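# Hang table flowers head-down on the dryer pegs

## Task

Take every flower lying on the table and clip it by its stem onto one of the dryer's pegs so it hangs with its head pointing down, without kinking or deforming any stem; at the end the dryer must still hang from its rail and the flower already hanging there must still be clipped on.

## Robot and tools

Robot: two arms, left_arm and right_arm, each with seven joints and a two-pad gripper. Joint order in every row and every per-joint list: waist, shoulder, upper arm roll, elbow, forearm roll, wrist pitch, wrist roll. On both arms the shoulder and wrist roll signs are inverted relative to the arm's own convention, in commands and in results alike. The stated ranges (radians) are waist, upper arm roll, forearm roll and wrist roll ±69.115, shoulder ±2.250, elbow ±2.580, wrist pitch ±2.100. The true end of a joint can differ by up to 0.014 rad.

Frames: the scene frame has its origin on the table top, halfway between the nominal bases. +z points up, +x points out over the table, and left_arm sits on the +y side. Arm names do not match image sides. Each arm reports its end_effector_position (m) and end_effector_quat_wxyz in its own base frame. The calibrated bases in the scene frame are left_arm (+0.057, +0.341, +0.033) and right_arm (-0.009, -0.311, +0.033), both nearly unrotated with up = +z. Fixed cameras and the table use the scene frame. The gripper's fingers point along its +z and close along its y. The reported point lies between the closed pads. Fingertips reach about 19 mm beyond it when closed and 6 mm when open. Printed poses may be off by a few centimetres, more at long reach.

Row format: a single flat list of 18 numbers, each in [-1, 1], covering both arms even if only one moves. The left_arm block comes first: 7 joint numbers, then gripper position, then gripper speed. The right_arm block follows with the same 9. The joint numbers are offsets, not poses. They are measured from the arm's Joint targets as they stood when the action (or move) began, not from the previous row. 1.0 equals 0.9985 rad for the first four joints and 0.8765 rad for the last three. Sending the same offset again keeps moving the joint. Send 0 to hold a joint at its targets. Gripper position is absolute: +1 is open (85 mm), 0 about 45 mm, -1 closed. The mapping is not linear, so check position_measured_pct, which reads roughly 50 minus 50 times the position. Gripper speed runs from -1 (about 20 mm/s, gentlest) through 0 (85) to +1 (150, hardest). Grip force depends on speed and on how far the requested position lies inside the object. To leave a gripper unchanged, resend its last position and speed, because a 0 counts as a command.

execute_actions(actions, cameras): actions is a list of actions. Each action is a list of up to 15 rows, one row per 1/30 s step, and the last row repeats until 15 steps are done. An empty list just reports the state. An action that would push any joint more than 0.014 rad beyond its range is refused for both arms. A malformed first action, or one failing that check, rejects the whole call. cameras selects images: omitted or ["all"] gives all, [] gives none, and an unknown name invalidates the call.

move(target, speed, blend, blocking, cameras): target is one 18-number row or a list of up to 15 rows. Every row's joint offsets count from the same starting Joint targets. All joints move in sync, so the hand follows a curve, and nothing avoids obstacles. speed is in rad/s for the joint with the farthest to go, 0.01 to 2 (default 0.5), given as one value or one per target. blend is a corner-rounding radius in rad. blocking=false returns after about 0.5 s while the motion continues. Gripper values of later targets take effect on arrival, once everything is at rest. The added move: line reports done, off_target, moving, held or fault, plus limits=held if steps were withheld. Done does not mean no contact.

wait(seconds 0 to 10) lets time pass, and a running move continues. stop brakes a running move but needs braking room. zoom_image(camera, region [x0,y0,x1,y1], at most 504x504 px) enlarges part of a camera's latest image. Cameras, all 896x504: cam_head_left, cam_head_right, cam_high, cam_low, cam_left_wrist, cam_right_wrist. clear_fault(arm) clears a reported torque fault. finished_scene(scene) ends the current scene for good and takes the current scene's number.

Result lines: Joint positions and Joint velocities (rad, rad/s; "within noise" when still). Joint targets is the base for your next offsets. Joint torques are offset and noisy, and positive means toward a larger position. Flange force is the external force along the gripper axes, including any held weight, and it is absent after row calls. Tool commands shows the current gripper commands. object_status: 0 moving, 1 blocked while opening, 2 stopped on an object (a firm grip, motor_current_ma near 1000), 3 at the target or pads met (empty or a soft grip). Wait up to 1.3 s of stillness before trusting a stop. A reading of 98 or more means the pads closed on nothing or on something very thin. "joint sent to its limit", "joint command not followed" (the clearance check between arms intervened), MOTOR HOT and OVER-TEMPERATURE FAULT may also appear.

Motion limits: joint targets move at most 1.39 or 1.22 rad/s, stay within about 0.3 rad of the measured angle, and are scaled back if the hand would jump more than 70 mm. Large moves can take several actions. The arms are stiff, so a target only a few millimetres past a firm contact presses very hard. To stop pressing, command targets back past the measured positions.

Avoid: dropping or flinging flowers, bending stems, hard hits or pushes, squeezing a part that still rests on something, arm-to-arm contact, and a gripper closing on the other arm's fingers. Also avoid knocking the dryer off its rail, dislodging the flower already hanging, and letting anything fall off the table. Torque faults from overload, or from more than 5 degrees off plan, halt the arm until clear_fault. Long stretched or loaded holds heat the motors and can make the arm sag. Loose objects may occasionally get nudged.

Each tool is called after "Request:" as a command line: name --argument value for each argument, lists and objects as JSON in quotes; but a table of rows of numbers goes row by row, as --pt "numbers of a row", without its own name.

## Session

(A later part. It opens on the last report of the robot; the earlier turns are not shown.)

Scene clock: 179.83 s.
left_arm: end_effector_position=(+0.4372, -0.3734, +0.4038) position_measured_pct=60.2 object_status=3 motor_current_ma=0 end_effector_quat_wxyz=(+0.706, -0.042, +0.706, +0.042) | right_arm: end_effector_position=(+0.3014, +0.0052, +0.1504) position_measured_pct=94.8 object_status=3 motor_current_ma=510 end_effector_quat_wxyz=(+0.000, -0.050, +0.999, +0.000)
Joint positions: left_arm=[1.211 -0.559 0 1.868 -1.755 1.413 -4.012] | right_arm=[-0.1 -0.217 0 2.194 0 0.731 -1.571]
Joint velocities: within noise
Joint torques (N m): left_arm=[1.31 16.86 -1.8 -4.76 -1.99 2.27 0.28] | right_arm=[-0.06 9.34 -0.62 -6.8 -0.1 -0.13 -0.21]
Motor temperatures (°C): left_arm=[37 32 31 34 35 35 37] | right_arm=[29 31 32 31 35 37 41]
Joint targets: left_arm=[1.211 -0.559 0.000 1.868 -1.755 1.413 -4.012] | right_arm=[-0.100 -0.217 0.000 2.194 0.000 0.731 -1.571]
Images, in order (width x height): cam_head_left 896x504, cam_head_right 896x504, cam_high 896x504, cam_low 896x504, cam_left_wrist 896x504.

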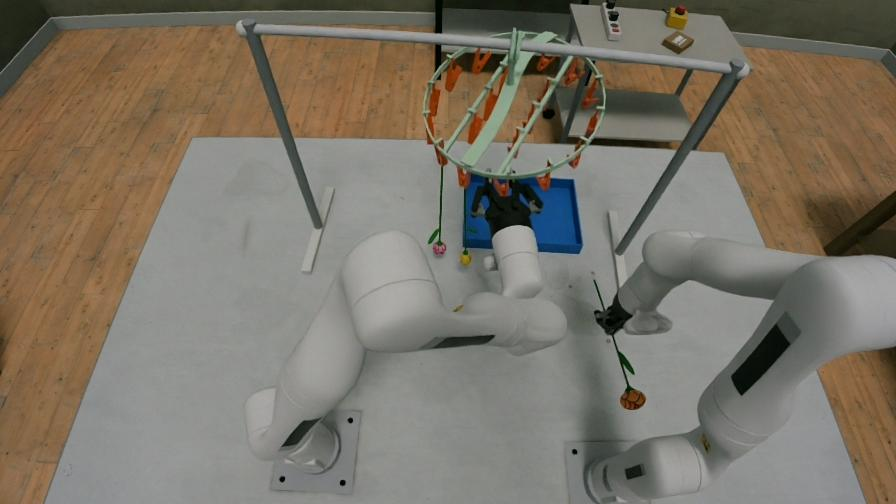

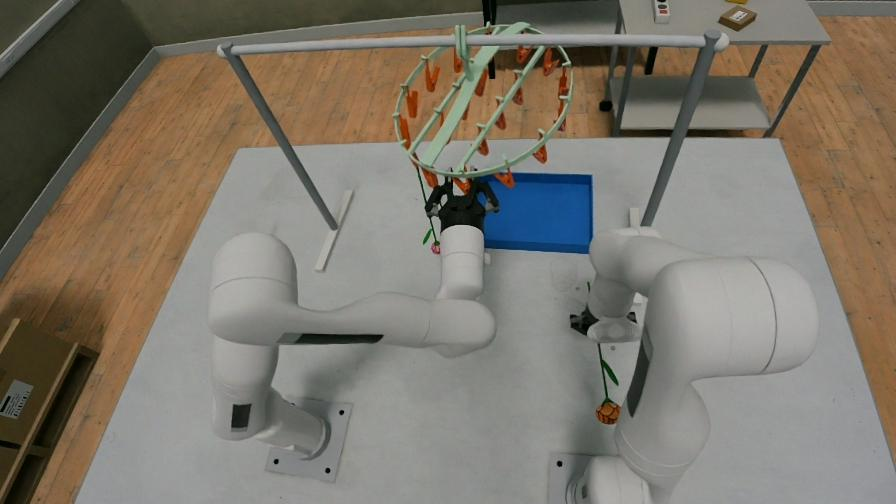

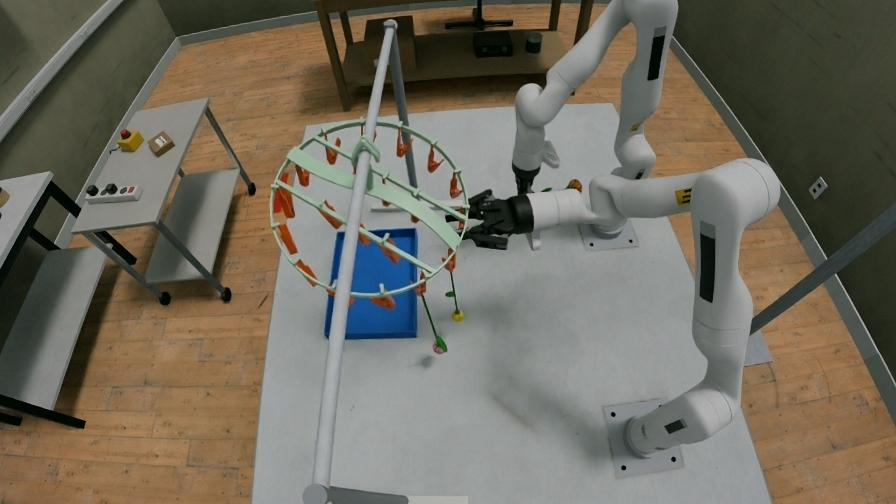

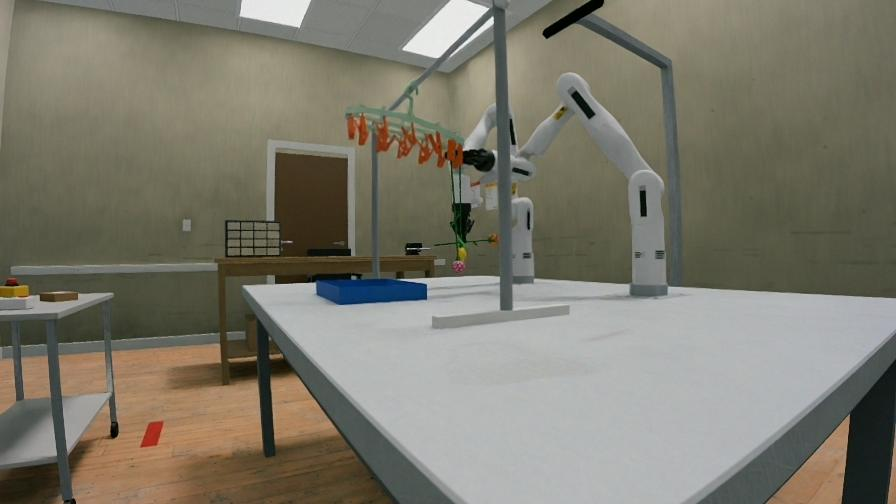

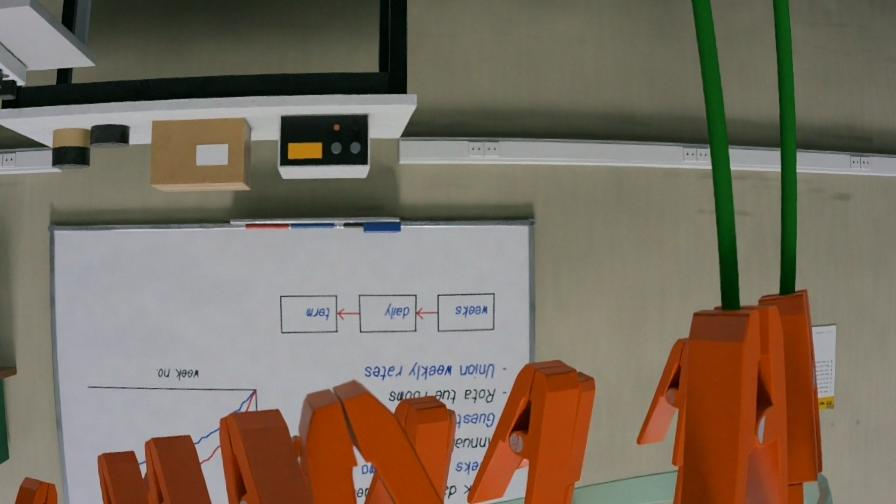

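Request:
execute_actions --actions '[[[0,0,0,0,0,0,0,-0.3,-1,0,0,0,0,0,0,0,-0.9,-1]],[[0,0,0,0,0,0,0,-0.4,-1,0,0,0,0,0,0,0,-0.9,-1]]]' --cameras '["cam_left_wrist","cam_head_left","cam_head_right"]'

Request:
zoom_image --camera "cam_head_left" --region '[480, 150, 530, 200]'

Request:
zoom_image --camera "cam_head_right" --region '[435, 150, 485, 200]'

Scene clock: 181.73 s.
left_arm: end_effector_position=(+0.4372, -0.3734, +0.4038) position_measured_pct=69.7 object_status=0 motor_current_ma=80 end_effector_quat_wxyz=(+0.706, -0.042, +0.706, +0.042) | right_arm: end_effector_position=(+0.3014, +0.0052, +0.1504) position_measured_pct=94.8 object_status=3 motor_current_ma=510 end_effector_quat_wxyz=(+0.000, -0.050, +0.999, +0.000)
Joint positions: left_arm=[1.211 -0.559 0 1.868 -1.755 1.413 -4.012] | right_arm=[-0.1 -0.217 0 2.194 0 0.731 -1.571]
Joint velocities: within noise
Joint torques (N m): left_arm=[1.13 16.94 -1.89 -4.72 -1.97 2.31 0.3] | right_arm=[-0.12 9.35 -0.55 -6.66 -0.17 -0.11 -0.18]
Motor temperatures (°C): left_arm=[37 32 31 34 35 35 37] | right_arm=[29 31 32 31 35 37 41]
Joint targets: left_arm=[1.211 -0.559 0.000 1.868 -1.755 1.413 -4.012] | right_arm=[-0.100 -0.217 0.000 2.194 0.000 0.731 -1.571]
Images, in order (width x height): cam_head_left 896x504, cam_head_right 896x504, cam_left_wrist 896x504.

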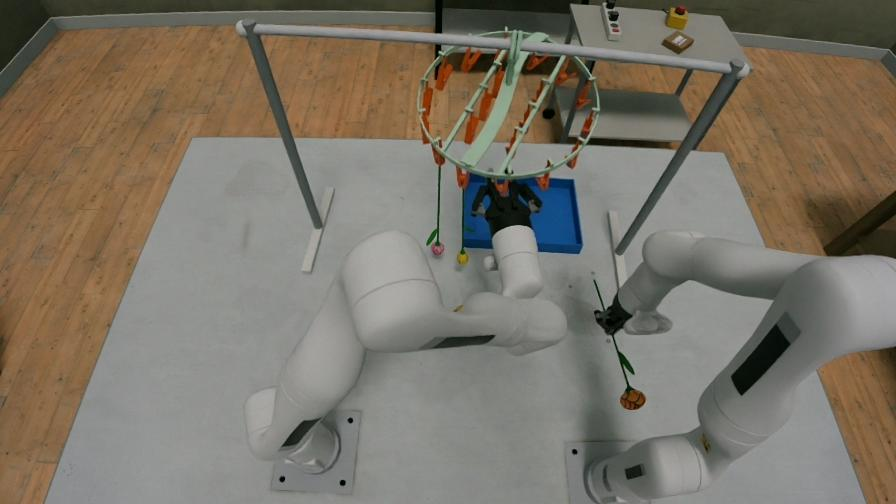

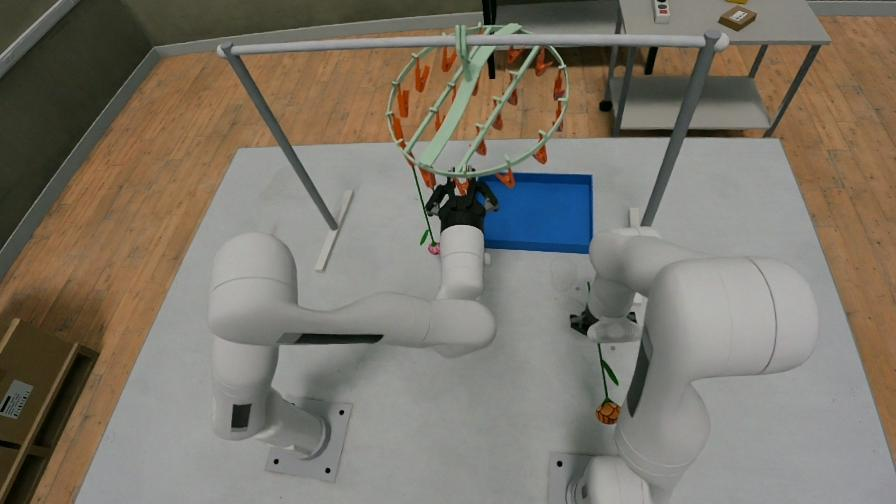

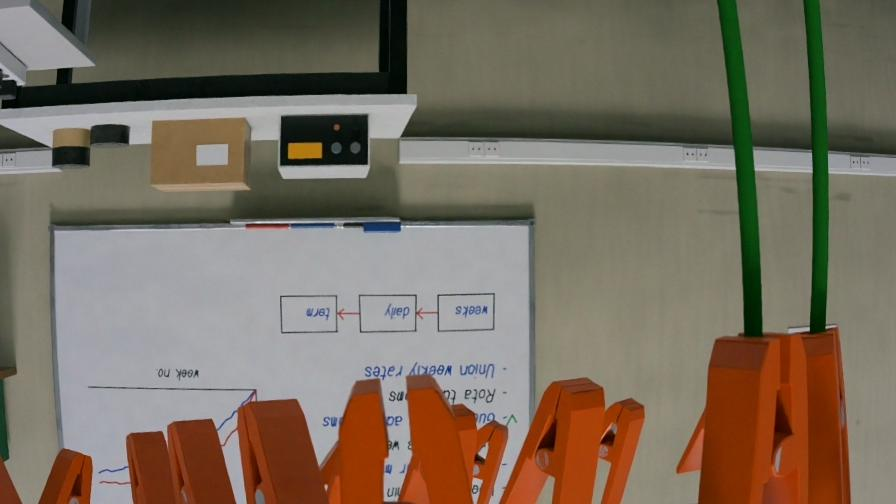

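Scaled by 10.080 from the camera's 896x504 image, which has a finer 1280x720 frame.

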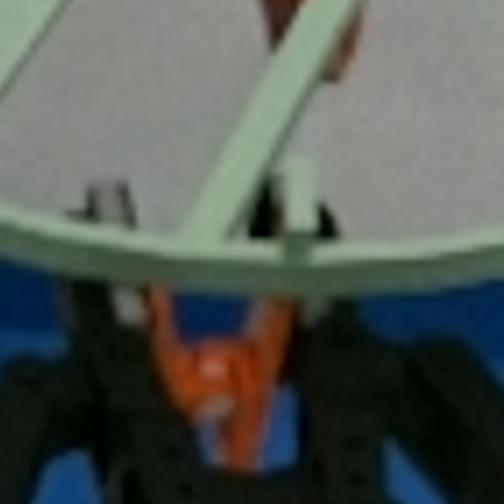

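Scaled by 10.080 from the camera's 896x504 image, which has a finer 1280x720 frame.

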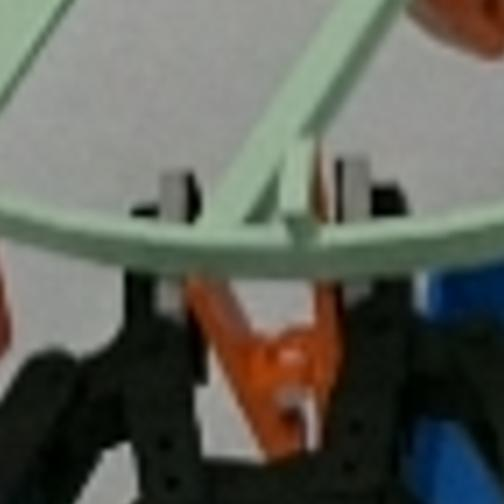

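Request:
execute_actions --actions '[[[0,0,0,0,0,0,0,-0.5,-1,0,0,0,0,0,0,0,-0.9,-1]],[[0,0,0,0,0,0,0,-0.6,-1,0,0,0,0,0,0,0,-0.9,-1]]]' --cameras '[]'

Request:
execute_actions --actions '[]' --cameras '["cam_left_wrist","cam_high","cam_head_left","cam_head_right","cam_low"]'

Request:
zoom_image --camera "cam_low" --region '[420, 120, 490, 190]'

Request:
zoom_image --camera "cam_left_wrist" --region '[300, 340, 520, 504]'

Scene clock: 183.53 s.
left_arm: end_effector_position=(+0.4372, -0.3734, +0.4038) position_measured_pct=76.6 object_status=2 motor_current_ma=1000 end_effector_quat_wxyz=(+0.706, -0.042, +0.706, +0.042) | right_arm: end_effector_position=(+0.3014, +0.0052, +0.1504) position_measured_pct=94.8 object_status=3 motor_current_ma=510 end_effector_quat_wxyz=(+0.000, -0.050, +0.999, +0.000)
Joint positions: left_arm=[1.211 -0.559 0 1.868 -1.755 1.413 -4.012] | right_arm=[-0.1 -0.217 0 2.194 0 0.731 -1.571]
Joint velocities: within noise
Joint torques (N m): left_arm=[1.23 16.92 -1.87 -4.71 -1.95 2.28 0.34] | right_arm=[-0.13 9.31 -0.65 -6.78 -0.11 -0.19 -0.21]
Motor temperatures (°C): left_arm=[37 32 31 34 35 35 37] | right_arm=[29 31 32 31 35 37 41]
Joint targets: left_arm=[1.211 -0.559 0.000 1.868 -1.755 1.413 -4.012] | right_arm=[-0.100 -0.217 0.000 2.194 0.000 0.731 -1.571]
No camera images: "cameras" was empty.

Scene clock: 183.53 s.
left_arm: end_effector_position=(+0.4372, -0.3734, +0.4038) position_measured_pct=76.6 object_status=2 motor_current_ma=1000 end_effector_quat_wxyz=(+0.706, -0.042, +0.706, +0.042) | right_arm: end_effector_position=(+0.3014, +0.0052, +0.1504) position_measured_pct=94.8 object_status=3 motor_current_ma=510 end_effector_quat_wxyz=(+0.000, -0.050, +0.999, +0.000)
Joint positions: left_arm=[1.211 -0.559 0 1.868 -1.755 1.413 -4.012] | right_arm=[-0.1 -0.217 0 2.194 0 0.731 -1.571]
Joint velocities: within noise
Joint torques (N m): left_arm=[1.23 16.92 -1.87 -4.71 -1.95 2.28 0.34] | right_arm=[-0.13 9.31 -0.65 -6.78 -0.11 -0.19 -0.21]
Motor temperatures (°C): left_arm=[37 32 31 34 35 35 37] | right_arm=[29 31 32 31 35 37 41]
Joint targets: left_arm=[1.211 -0.559 0.000 1.868 -1.755 1.413 -4.012] | right_arm=[-0.100 -0.217 0.000 2.194 0.000 0.731 -1.571]
Tool commands: left_gripper/position=-0.6 left_gripper/speed=-1.0 right_gripper/position=-0.9 right_gripper/speed=-1.0
Images, in order (width x height): cam_head_left 896x504, cam_head_right 896x504, cam_high 896x504, cam_low 896x504, cam_left_wrist 896x504.

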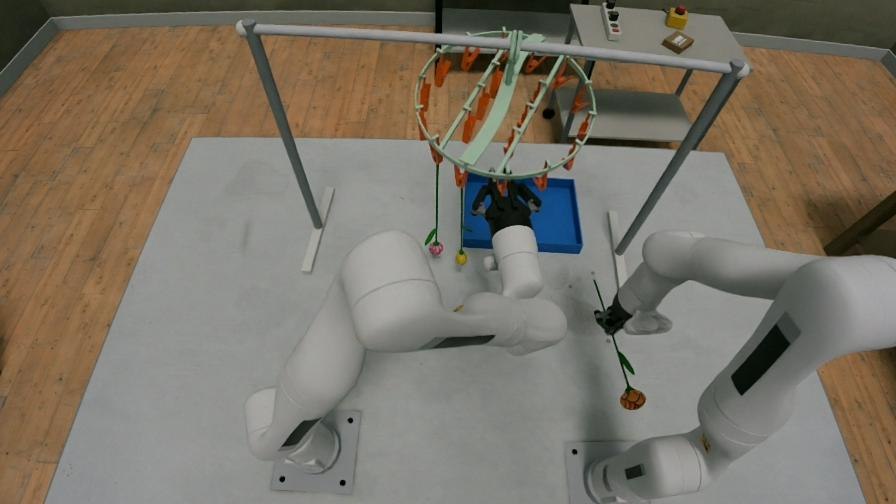

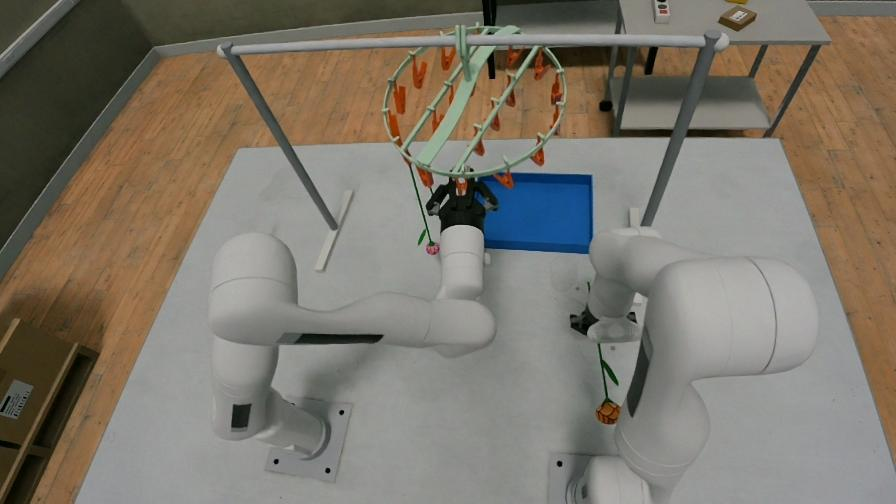

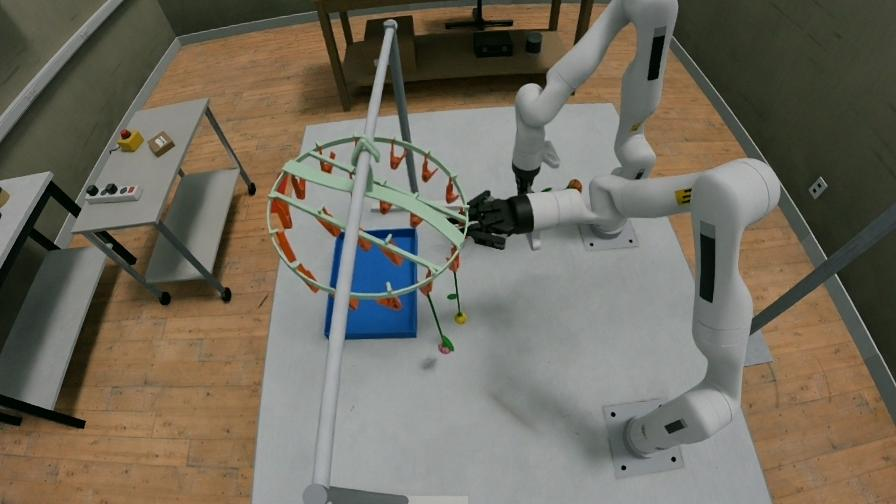

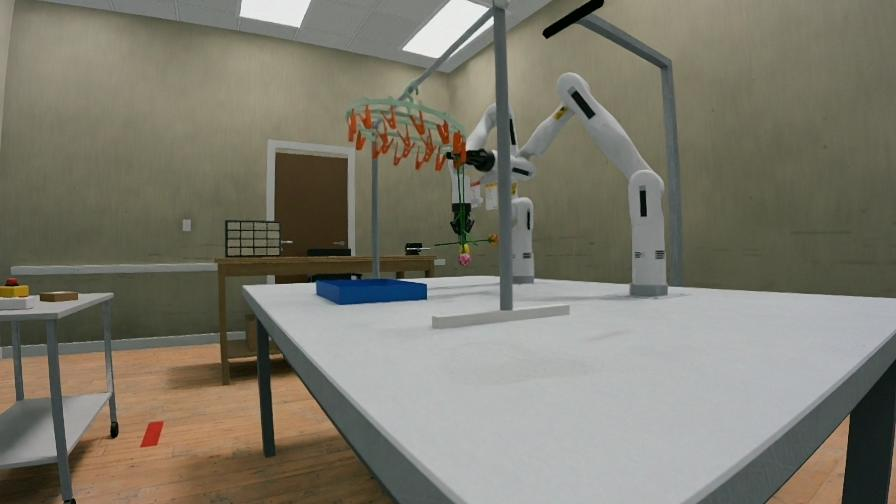

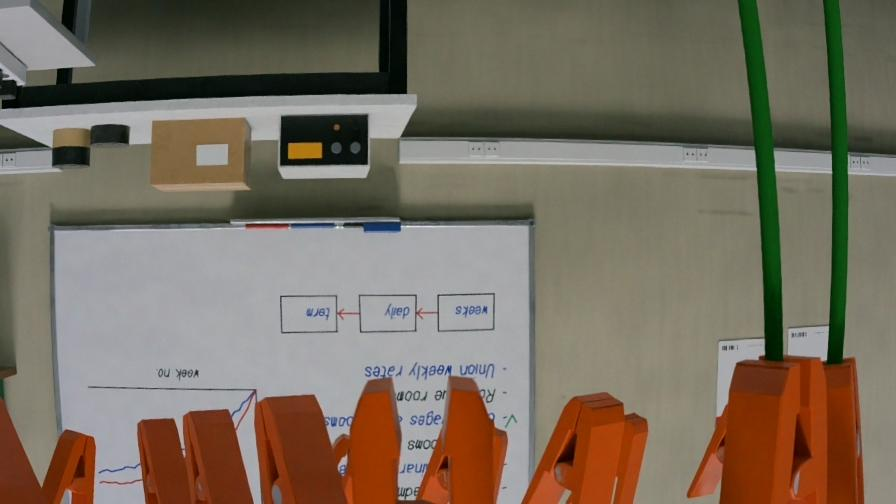

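Scaled by 7.200 from the camera's 896x504 image, which has a finer 1280x720 frame.

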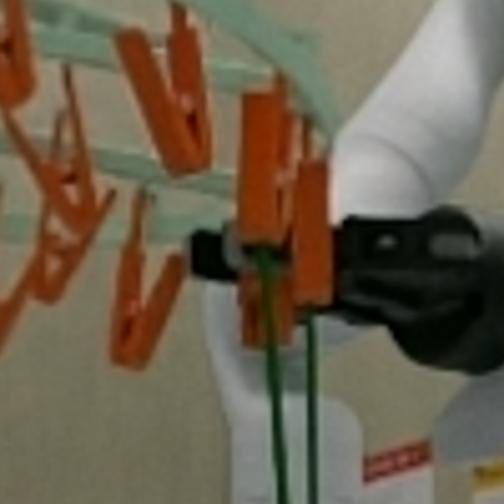

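Scaled by 2.291 from the camera's 896x504 image, which has a finer 1280x720 frame.

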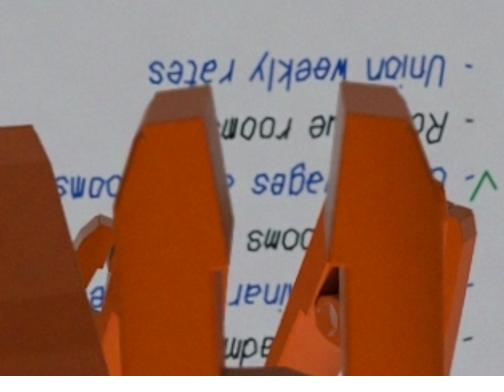

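Request:
move --target '[0,0,0,0,0,0,0,-0.6,-1,0.1502,0.0756,0,0.2191,0,-0.896,0,-0.9,-1]' --speed 0.6 --cameras '[]'

Request:
move --target '[0,0,0,0,0,0,0,-0.6,-1,0,-0.2969,0,0.0643,0,-0.7253,0,-0.9,-1]' --speed 0.6 --cameras '[]'

Request:
move --target '[0,0,0,0,0,0,0,-0.6,-1,0,-0.2974,0,0.0627,0,-0.724,0,-0.9,-1]' --speed 0.6 --cameras '["cam_head_left","cam_low","cam_right_wrist"]'

Scene clock: 189.53 s.
left_arm: end_effector_position=(+0.4372, -0.3734, +0.4038) position_measured_pct=76.6 object_status=2 motor_current_ma=1000 end_effector_quat_wxyz=(+0.706, -0.042, +0.706, +0.042) | right_arm: end_effector_position=(+0.4182, -0.0458, +0.1905) position_measured_pct=94.8 object_status=3 motor_current_ma=510 end_effector_quat_wxyz=(+0.316, +0.024, +0.949, -0.008)
Joint positions: left_arm=[1.211 -0.559 0 1.868 -1.755 1.413 -4.012] | right_arm=[0.05 -0.141 0 2.413 0 -0.055 -1.571]
Joint velocities: within noise
Joint torques (N m): left_arm=[1.23 16.92 -1.87 -4.63 -1.95 2.28 0.36] | right_arm=[-0.05 8.64 -0.64 -7.49 -0.14 -1.81 -0.19]
Motor temperatures (°C): left_arm=[37 32 31 34 35 35 37] | right_arm=[29 31 32 31 35 37 41]
Flange force (N): left_arm=[-2.4 -4.9 2.8] | right_arm=no reading
Joint targets: left_arm=[1.211 -0.559 0.000 1.868 -1.755 1.413 -4.012] | right_arm=[0.050 -0.141 0.000 2.413 0.000 -0.055 -1.571]
move: done
No camera images: "cameras" was empty.

Scene clock: 191.13 s.
left_arm: end_effector_position=(+0.4372, -0.3734, +0.4038) position_measured_pct=76.6 object_status=2 motor_current_ma=1000 end_effector_quat_wxyz=(+0.706, -0.042, +0.706, +0.042) | right_arm: end_effector_position=(+0.4944, -0.0496, +0.1704) position_measured_pct=94.8 object_status=3 motor_current_ma=510 end_effector_quat_wxyz=(+0.443, +0.022, +0.896, -0.011)
Joint positions: left_arm=[1.211 -0.559 0 1.868 -1.755 1.413 -4.012] | right_arm=[0.05 -0.438 0 2.477 0 -0.69 -1.571]
Joint velocities: within noise
Joint torques (N m): left_arm=[1.16 17 -1.94 -4.66 -1.95 2.26 0.33] | right_arm=[-0.02 11.75 -0.59 -5.11 -0.16 -2.58 -0.19]
Motor temperatures (°C): left_arm=[37 32 31 34 35 35 37] | right_arm=[29 31 32 31 35 37 41]
Flange force (N): left_arm=[-2.3 -5.1 2.6] | right_arm=[-2.4 -0.6 -5.3]
Joint targets: left_arm=[1.211 -0.559 0.000 1.868 -1.755 1.413 -4.012] | right_arm=[0.050 -0.438 0.000 2.477 0.000 -0.691 -1.571]
move: done
No camera images: "cameras" was empty.

Scene clock: 192.73 s.
left_arm: end_effector_position=(+0.4372, -0.3734, +0.4038) position_measured_pct=76.6 object_status=2 motor_current_ma=1000 end_effector_quat_wxyz=(+0.706, -0.042, +0.706, +0.042) | right_arm: end_effector_position=(+0.5278, -0.0513, +0.1705) position_measured_pct=94.8 object_status=3 motor_current_ma=510 end_effector_quat_wxyz=(+0.561, +0.021, +0.827, -0.014)
Joint positions: left_arm=[1.211 -0.559 0 1.868 -1.755 1.413 -4.012] | right_arm=[0.05 -0.735 0 2.54 0 -1.325 -1.571]
Joint velocities: within noise
Joint torques (N m): left_arm=[1.19 16.95 -1.92 -4.7 -2 2.23 0.29] | right_arm=[-0.1 14.26 -0.43 -2.43 -0.15 -3.14 -0.18]
Motor temperatures (°C): left_arm=[37 32 31 34 35 35 37] | right_arm=[29 31 32 31 35 37 41]
Flange force (N): left_arm=[-2.4 -4.9 2.5] | right_arm=[-4.9 -1.8 -2.7]
Joint targets: left_arm=[1.211 -0.559 0.000 1.868 -1.755 1.413 -4.012] | right_arm=[0.050 -0.735 0.000 2.540 0.000 -1.325 -1.571]
move: done
Images, in order (width x height): cam_head_left 896x504, cam_low 896x504, cam_right_wrist 896x504.

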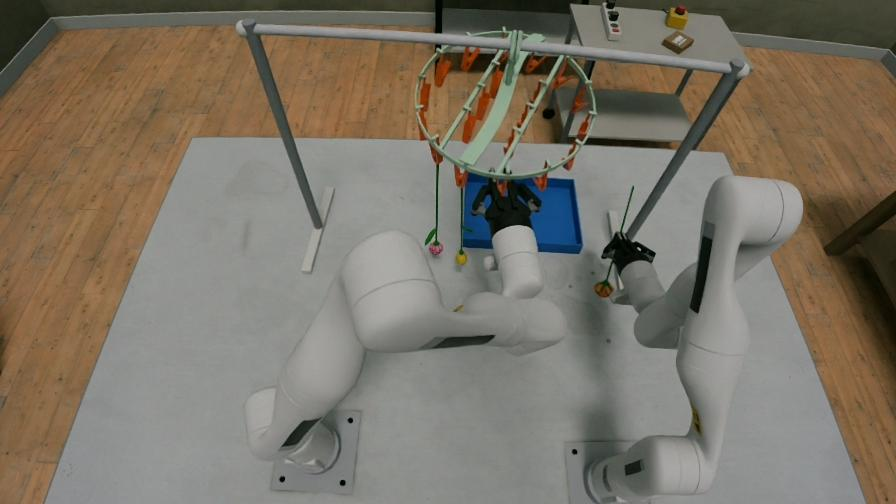

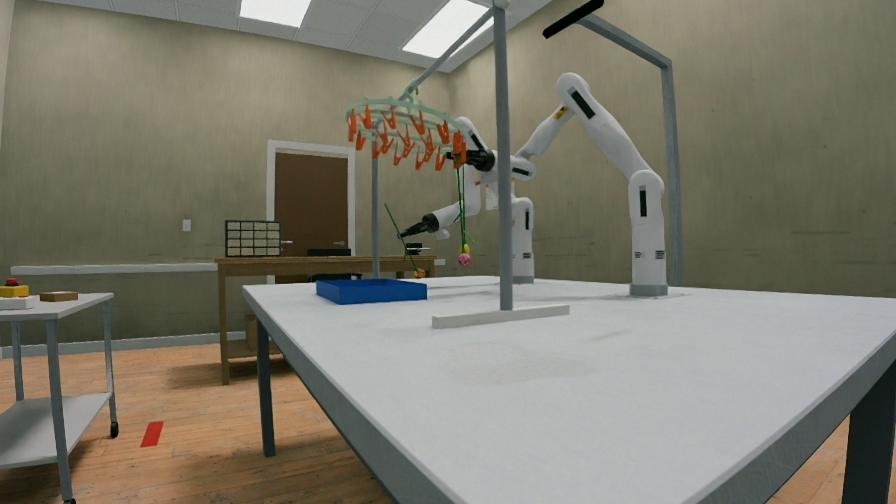

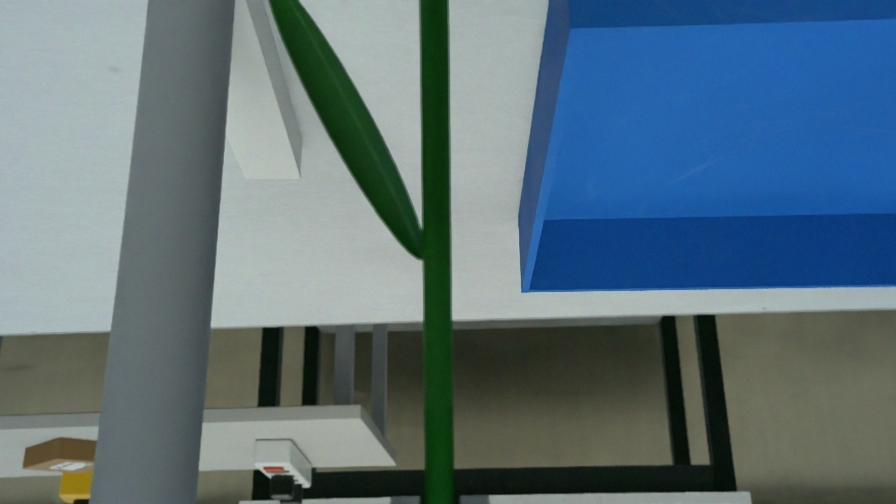

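Request:
move --target '[0,0,0,0,0,0,0,-0.6,-1,0.0065,-0.4124,0,-0.0256,0.7141,-0.7757,-0.3363,-0.9,-1]' --speed 0.6 --cameras '["cam_head_left","cam_high"]'

Request:
move --target '[0,0,0,0,0,0,0,-0.6,-1,-0.1525,0.1059,0,-0.0375,0.1922,0.1868,0.0341,-0.9,-1]' --speed 0.15 --cameras '["cam_high","cam_head_right","cam_head_left","cam_low","cam_left_wrist","cam_right_wrist"]'

Request:
zoom_image --camera "cam_low" --region '[410, 120, 510, 220]'

Scene clock: 195.23 s.
left_arm: end_effector_position=(+0.4372, -0.3734, +0.4038) position_measured_pct=76.6 object_status=2 motor_current_ma=1000 end_effector_quat_wxyz=(+0.706, -0.042, +0.706, +0.042) | right_arm: end_effector_position=(+0.4986, +0.1127, +0.1853) position_measured_pct=94.8 object_status=3 motor_current_ma=510 end_effector_quat_wxyz=(+0.685, -0.176, +0.684, +0.176)
Joint positions: left_arm=[1.211 -0.559 0 1.868 -1.755 1.413 -4.012] | right_arm=[0.057 -1.146 0 2.514 0.626 -2.005 -1.866]
Joint velocities: within noise
Joint torques (N m): left_arm=[1.16 16.96 -1.93 -4.68 -1.99 2.26 0.32] | right_arm=[-0.05 15.48 -1.69 0.89 0.67 -3.31 -0.2]
Motor temperatures (°C): left_arm=[37 32 31 34 35 35 37] | right_arm=[29 31 32 31 35 37 41]
Flange force (N): left_arm=[-2.4 -4.9 2.6] | right_arm=[-6.1 -2.5 0.0]
Joint targets: left_arm=[1.211 -0.559 0.000 1.868 -1.755 1.413 -4.012] | right_arm=[0.057 -1.146 0.000 2.514 0.626 -2.005 -1.866]
move: done
Images, in order (width x height): cam_head_left 896x504, cam_high 896x504.

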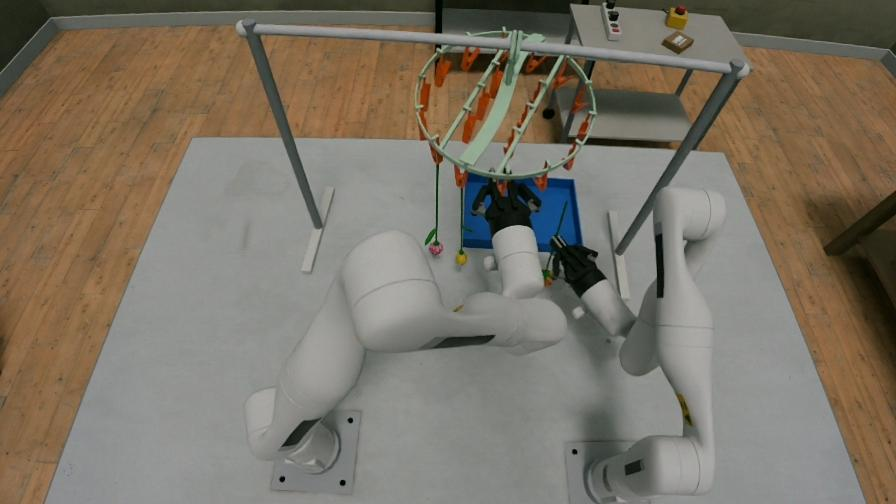

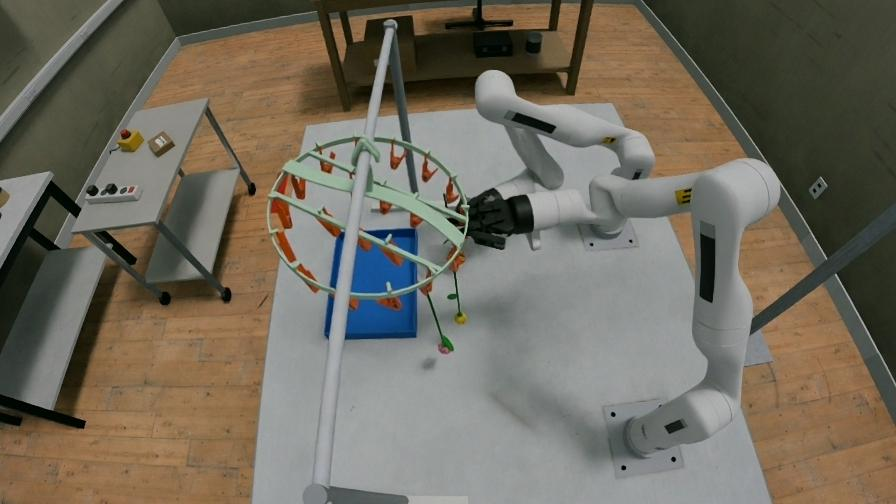

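Scene clock: 196.73 s.
left_arm: end_effector_position=(+0.4372, -0.3734, +0.4038) position_measured_pct=76.6 object_status=2 motor_current_ma=1000 end_effector_quat_wxyz=(+0.706, -0.042, +0.706, +0.042) | right_arm: end_effector_position=(+0.4537, +0.2336, +0.2053) position_measured_pct=94.8 object_status=3 motor_current_ma=510 end_effector_quat_wxyz=(+0.644, -0.293, +0.643, +0.293)
Joint positions: left_arm=[1.211 -0.559 0 1.868 -1.755 1.413 -4.012] | right_arm=[-0.095 -1.041 0 2.477 0.795 -1.841 -1.836]
Joint velocities: within noise
Joint torques (N m): left_arm=[1.13 16.92 -1.85 -4.69 -1.96 2.28 0.33] | right_arm=[-0.1 15.31 -2 0.22 0.82 -2.92 -0.22]
Motor temperatures (°C): left_arm=[37 33 31 34 35 35 37] | right_arm=[29 31 32 31 35 37 41]
Flange force (N): left_arm=[-2.4 -4.8 2.7] | right_arm=[-5.2 -0.6 -1.0]
Joint targets: left_arm=[1.211 -0.559 0.000 1.868 -1.755 1.413 -4.012] | right_arm=[-0.095 -1.041 0.000 2.477 0.795 -1.841 -1.836]
move: done

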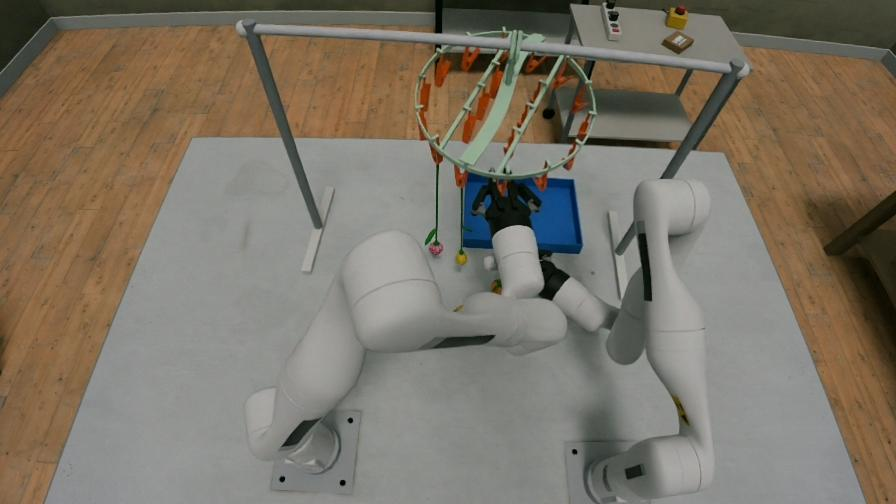

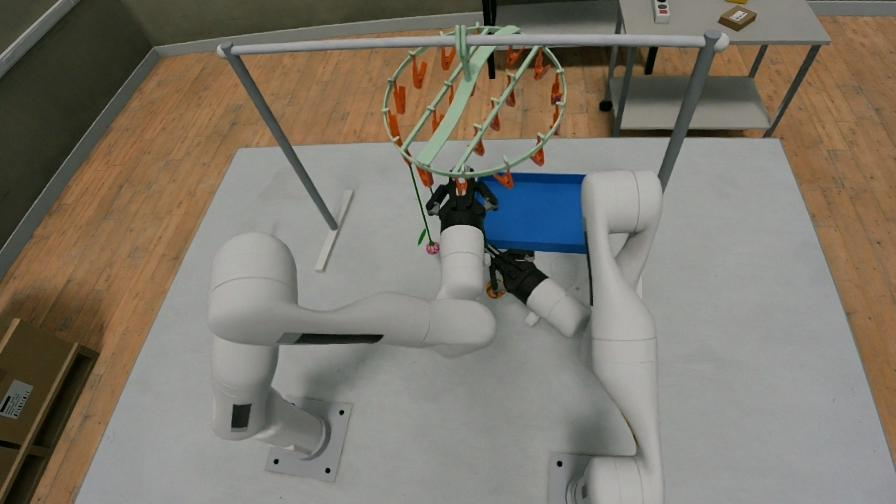

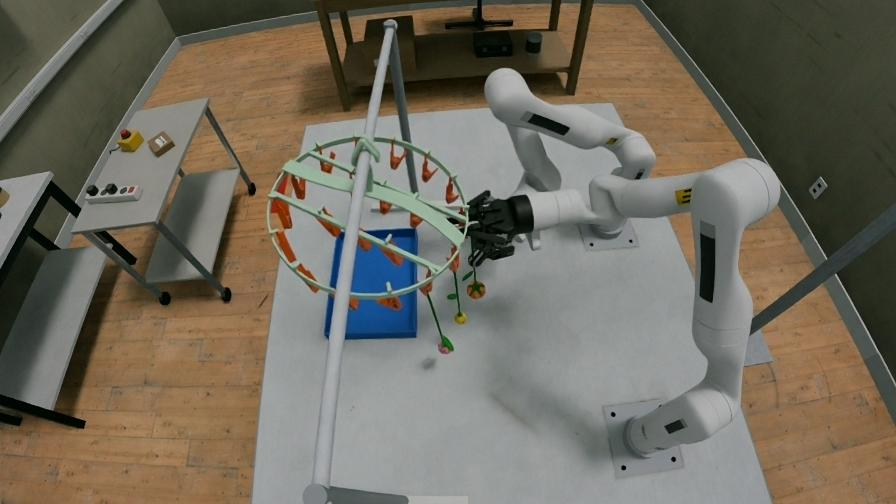

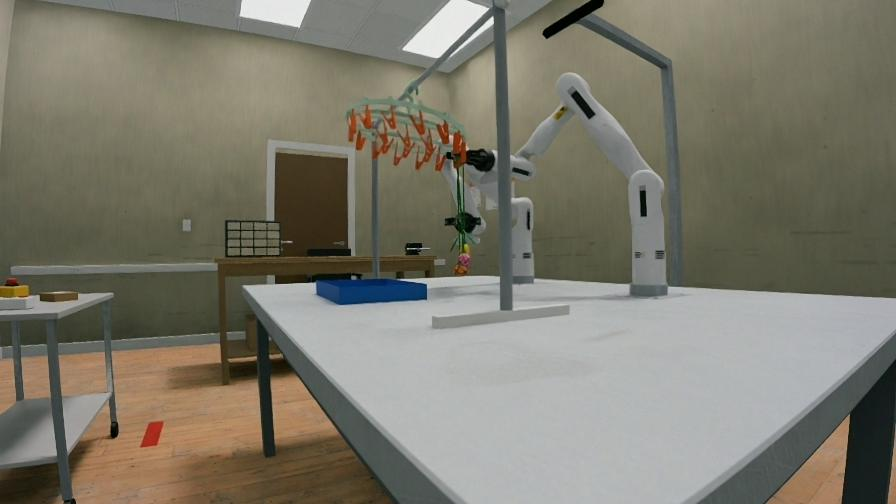

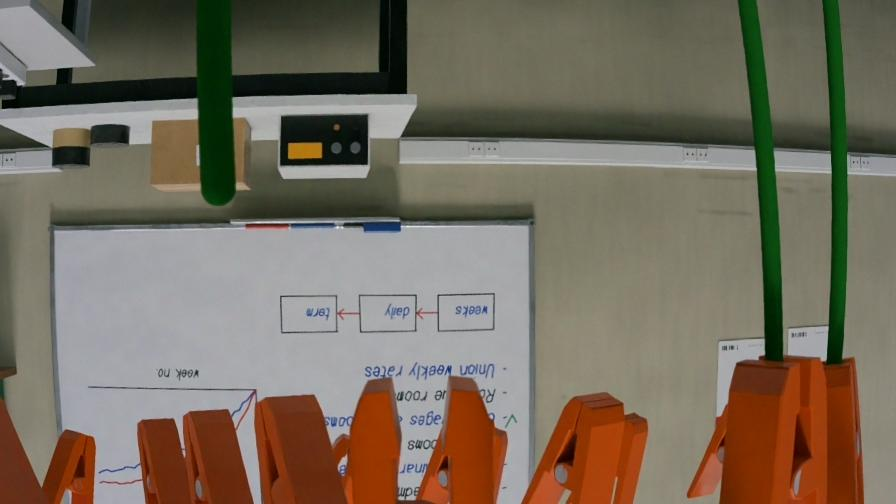

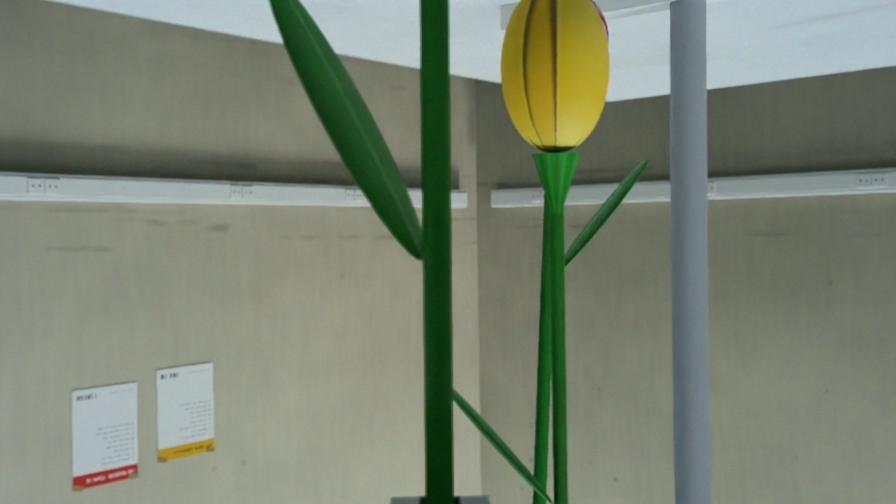

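Scaled by 5.040 from the camera's 896x504 image, which has a finer 1280x720 frame.

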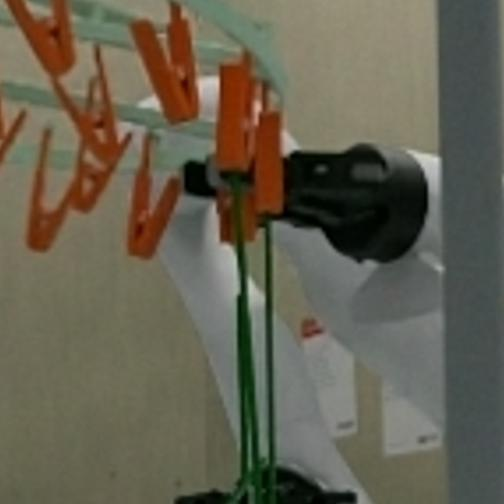

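Request:
move --target '[0,0,0,0,0,0,0,-0.6,-1,-0.086,0.031,0,-0.0368,-0.1117,0.0346,0.0787,-0.9,-1]' --speed 0.07 --cameras '["cam_low","cam_left_wrist"]'

Request:
zoom_image --camera "cam_low" --region '[430, 120, 500, 190]'

Scene clock: 200.27 s.
left_arm: end_effector_position=(+0.4372, -0.3734, +0.4038) position_measured_pct=76.6 object_status=2 motor_current_ma=1000 end_effector_quat_wxyz=(+0.706, -0.042, +0.706, +0.042) | right_arm: end_effector_position=(+0.4658, +0.2575, +0.2094) position_measured_pct=94.8 object_status=3 motor_current_ma=510 end_effector_quat_wxyz=(+0.644, -0.293, +0.643, +0.293)
Joint positions: left_arm=[1.211 -0.559 0 1.868 -1.755 1.413 -4.012] | right_arm=[-0.181 -1.01 0 2.44 0.697 -1.811 -1.767]
Joint velocities: within noise
Joint torques (N m): left_arm=[1.17 16.95 -1.91 -4.68 -1.98 2.26 0.34] | right_arm=[-0.1 15.73 -1.77 -0.49 0.51 -3.32 -0.23]
Motor temperatures (°C): left_arm=[37 33 31 34 35 35 37] | right_arm=[29 31 32 31 35 37 41]
Flange force (N): left_arm=[-2.4 -4.9 2.6] | right_arm=[-5.7 -1.3 -0.6]
Joint targets: left_arm=[1.211 -0.559 0.000 1.868 -1.755 1.413 -4.012] | right_arm=[-0.181 -1.010 0.000 2.440 0.697 -1.811 -1.767]
move: done
Images, in order (width x height): cam_low 896x504, cam_left_wrist 896x504.

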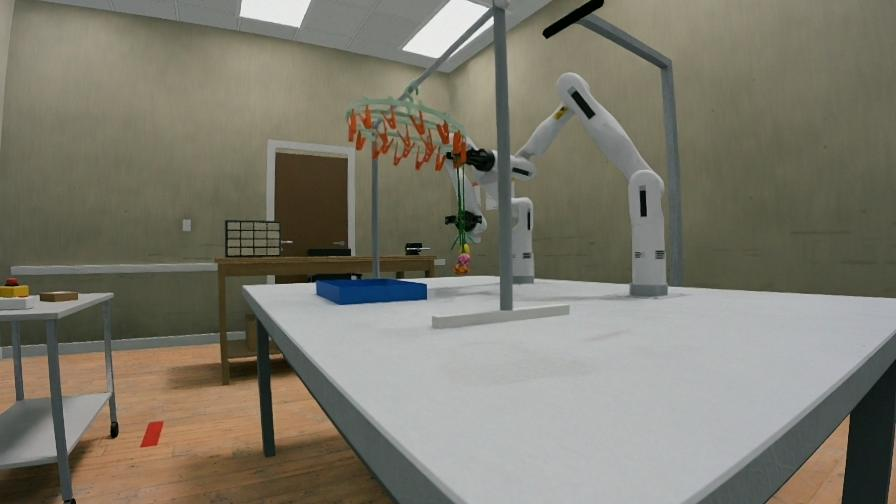

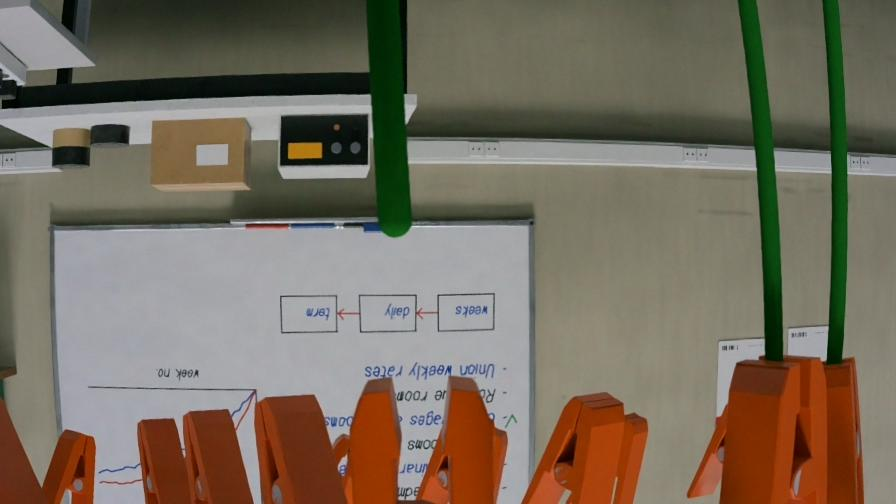

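Scaled by 7.200 from the camera's 896x504 image, which has a finer 1280x720 frame.

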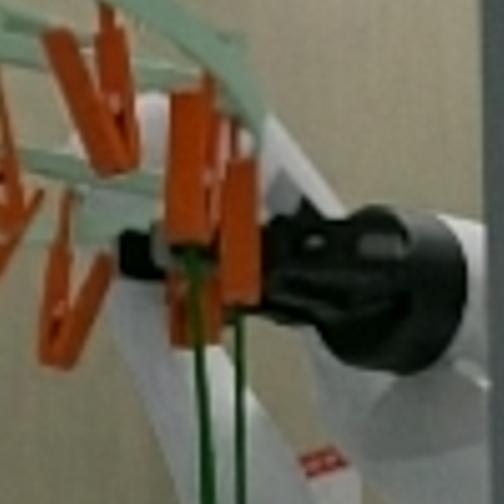

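Request:
zoom_image --camera "cam_low" --region '[440, 150, 480, 190]'

Request:
zoom_image --camera "cam_low" --region '[440, 180, 490, 230]'

Scaled by 12.600 from the camera's 896x504 image, which has a finer 1280x720 frame.

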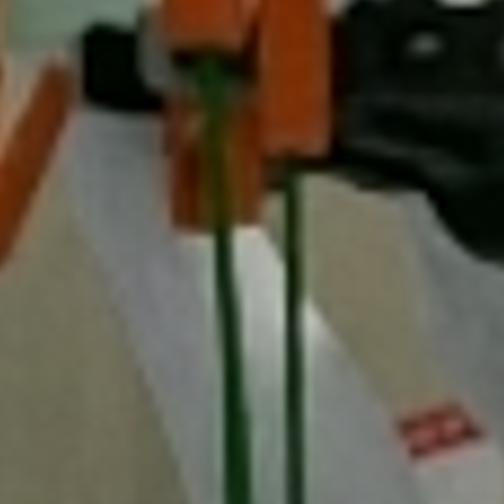

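Scaled by 10.080 from the camera's 896x504 image, which has a finer 1280x720 frame.

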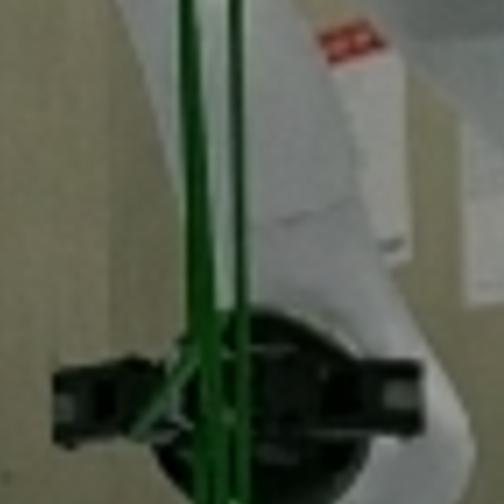

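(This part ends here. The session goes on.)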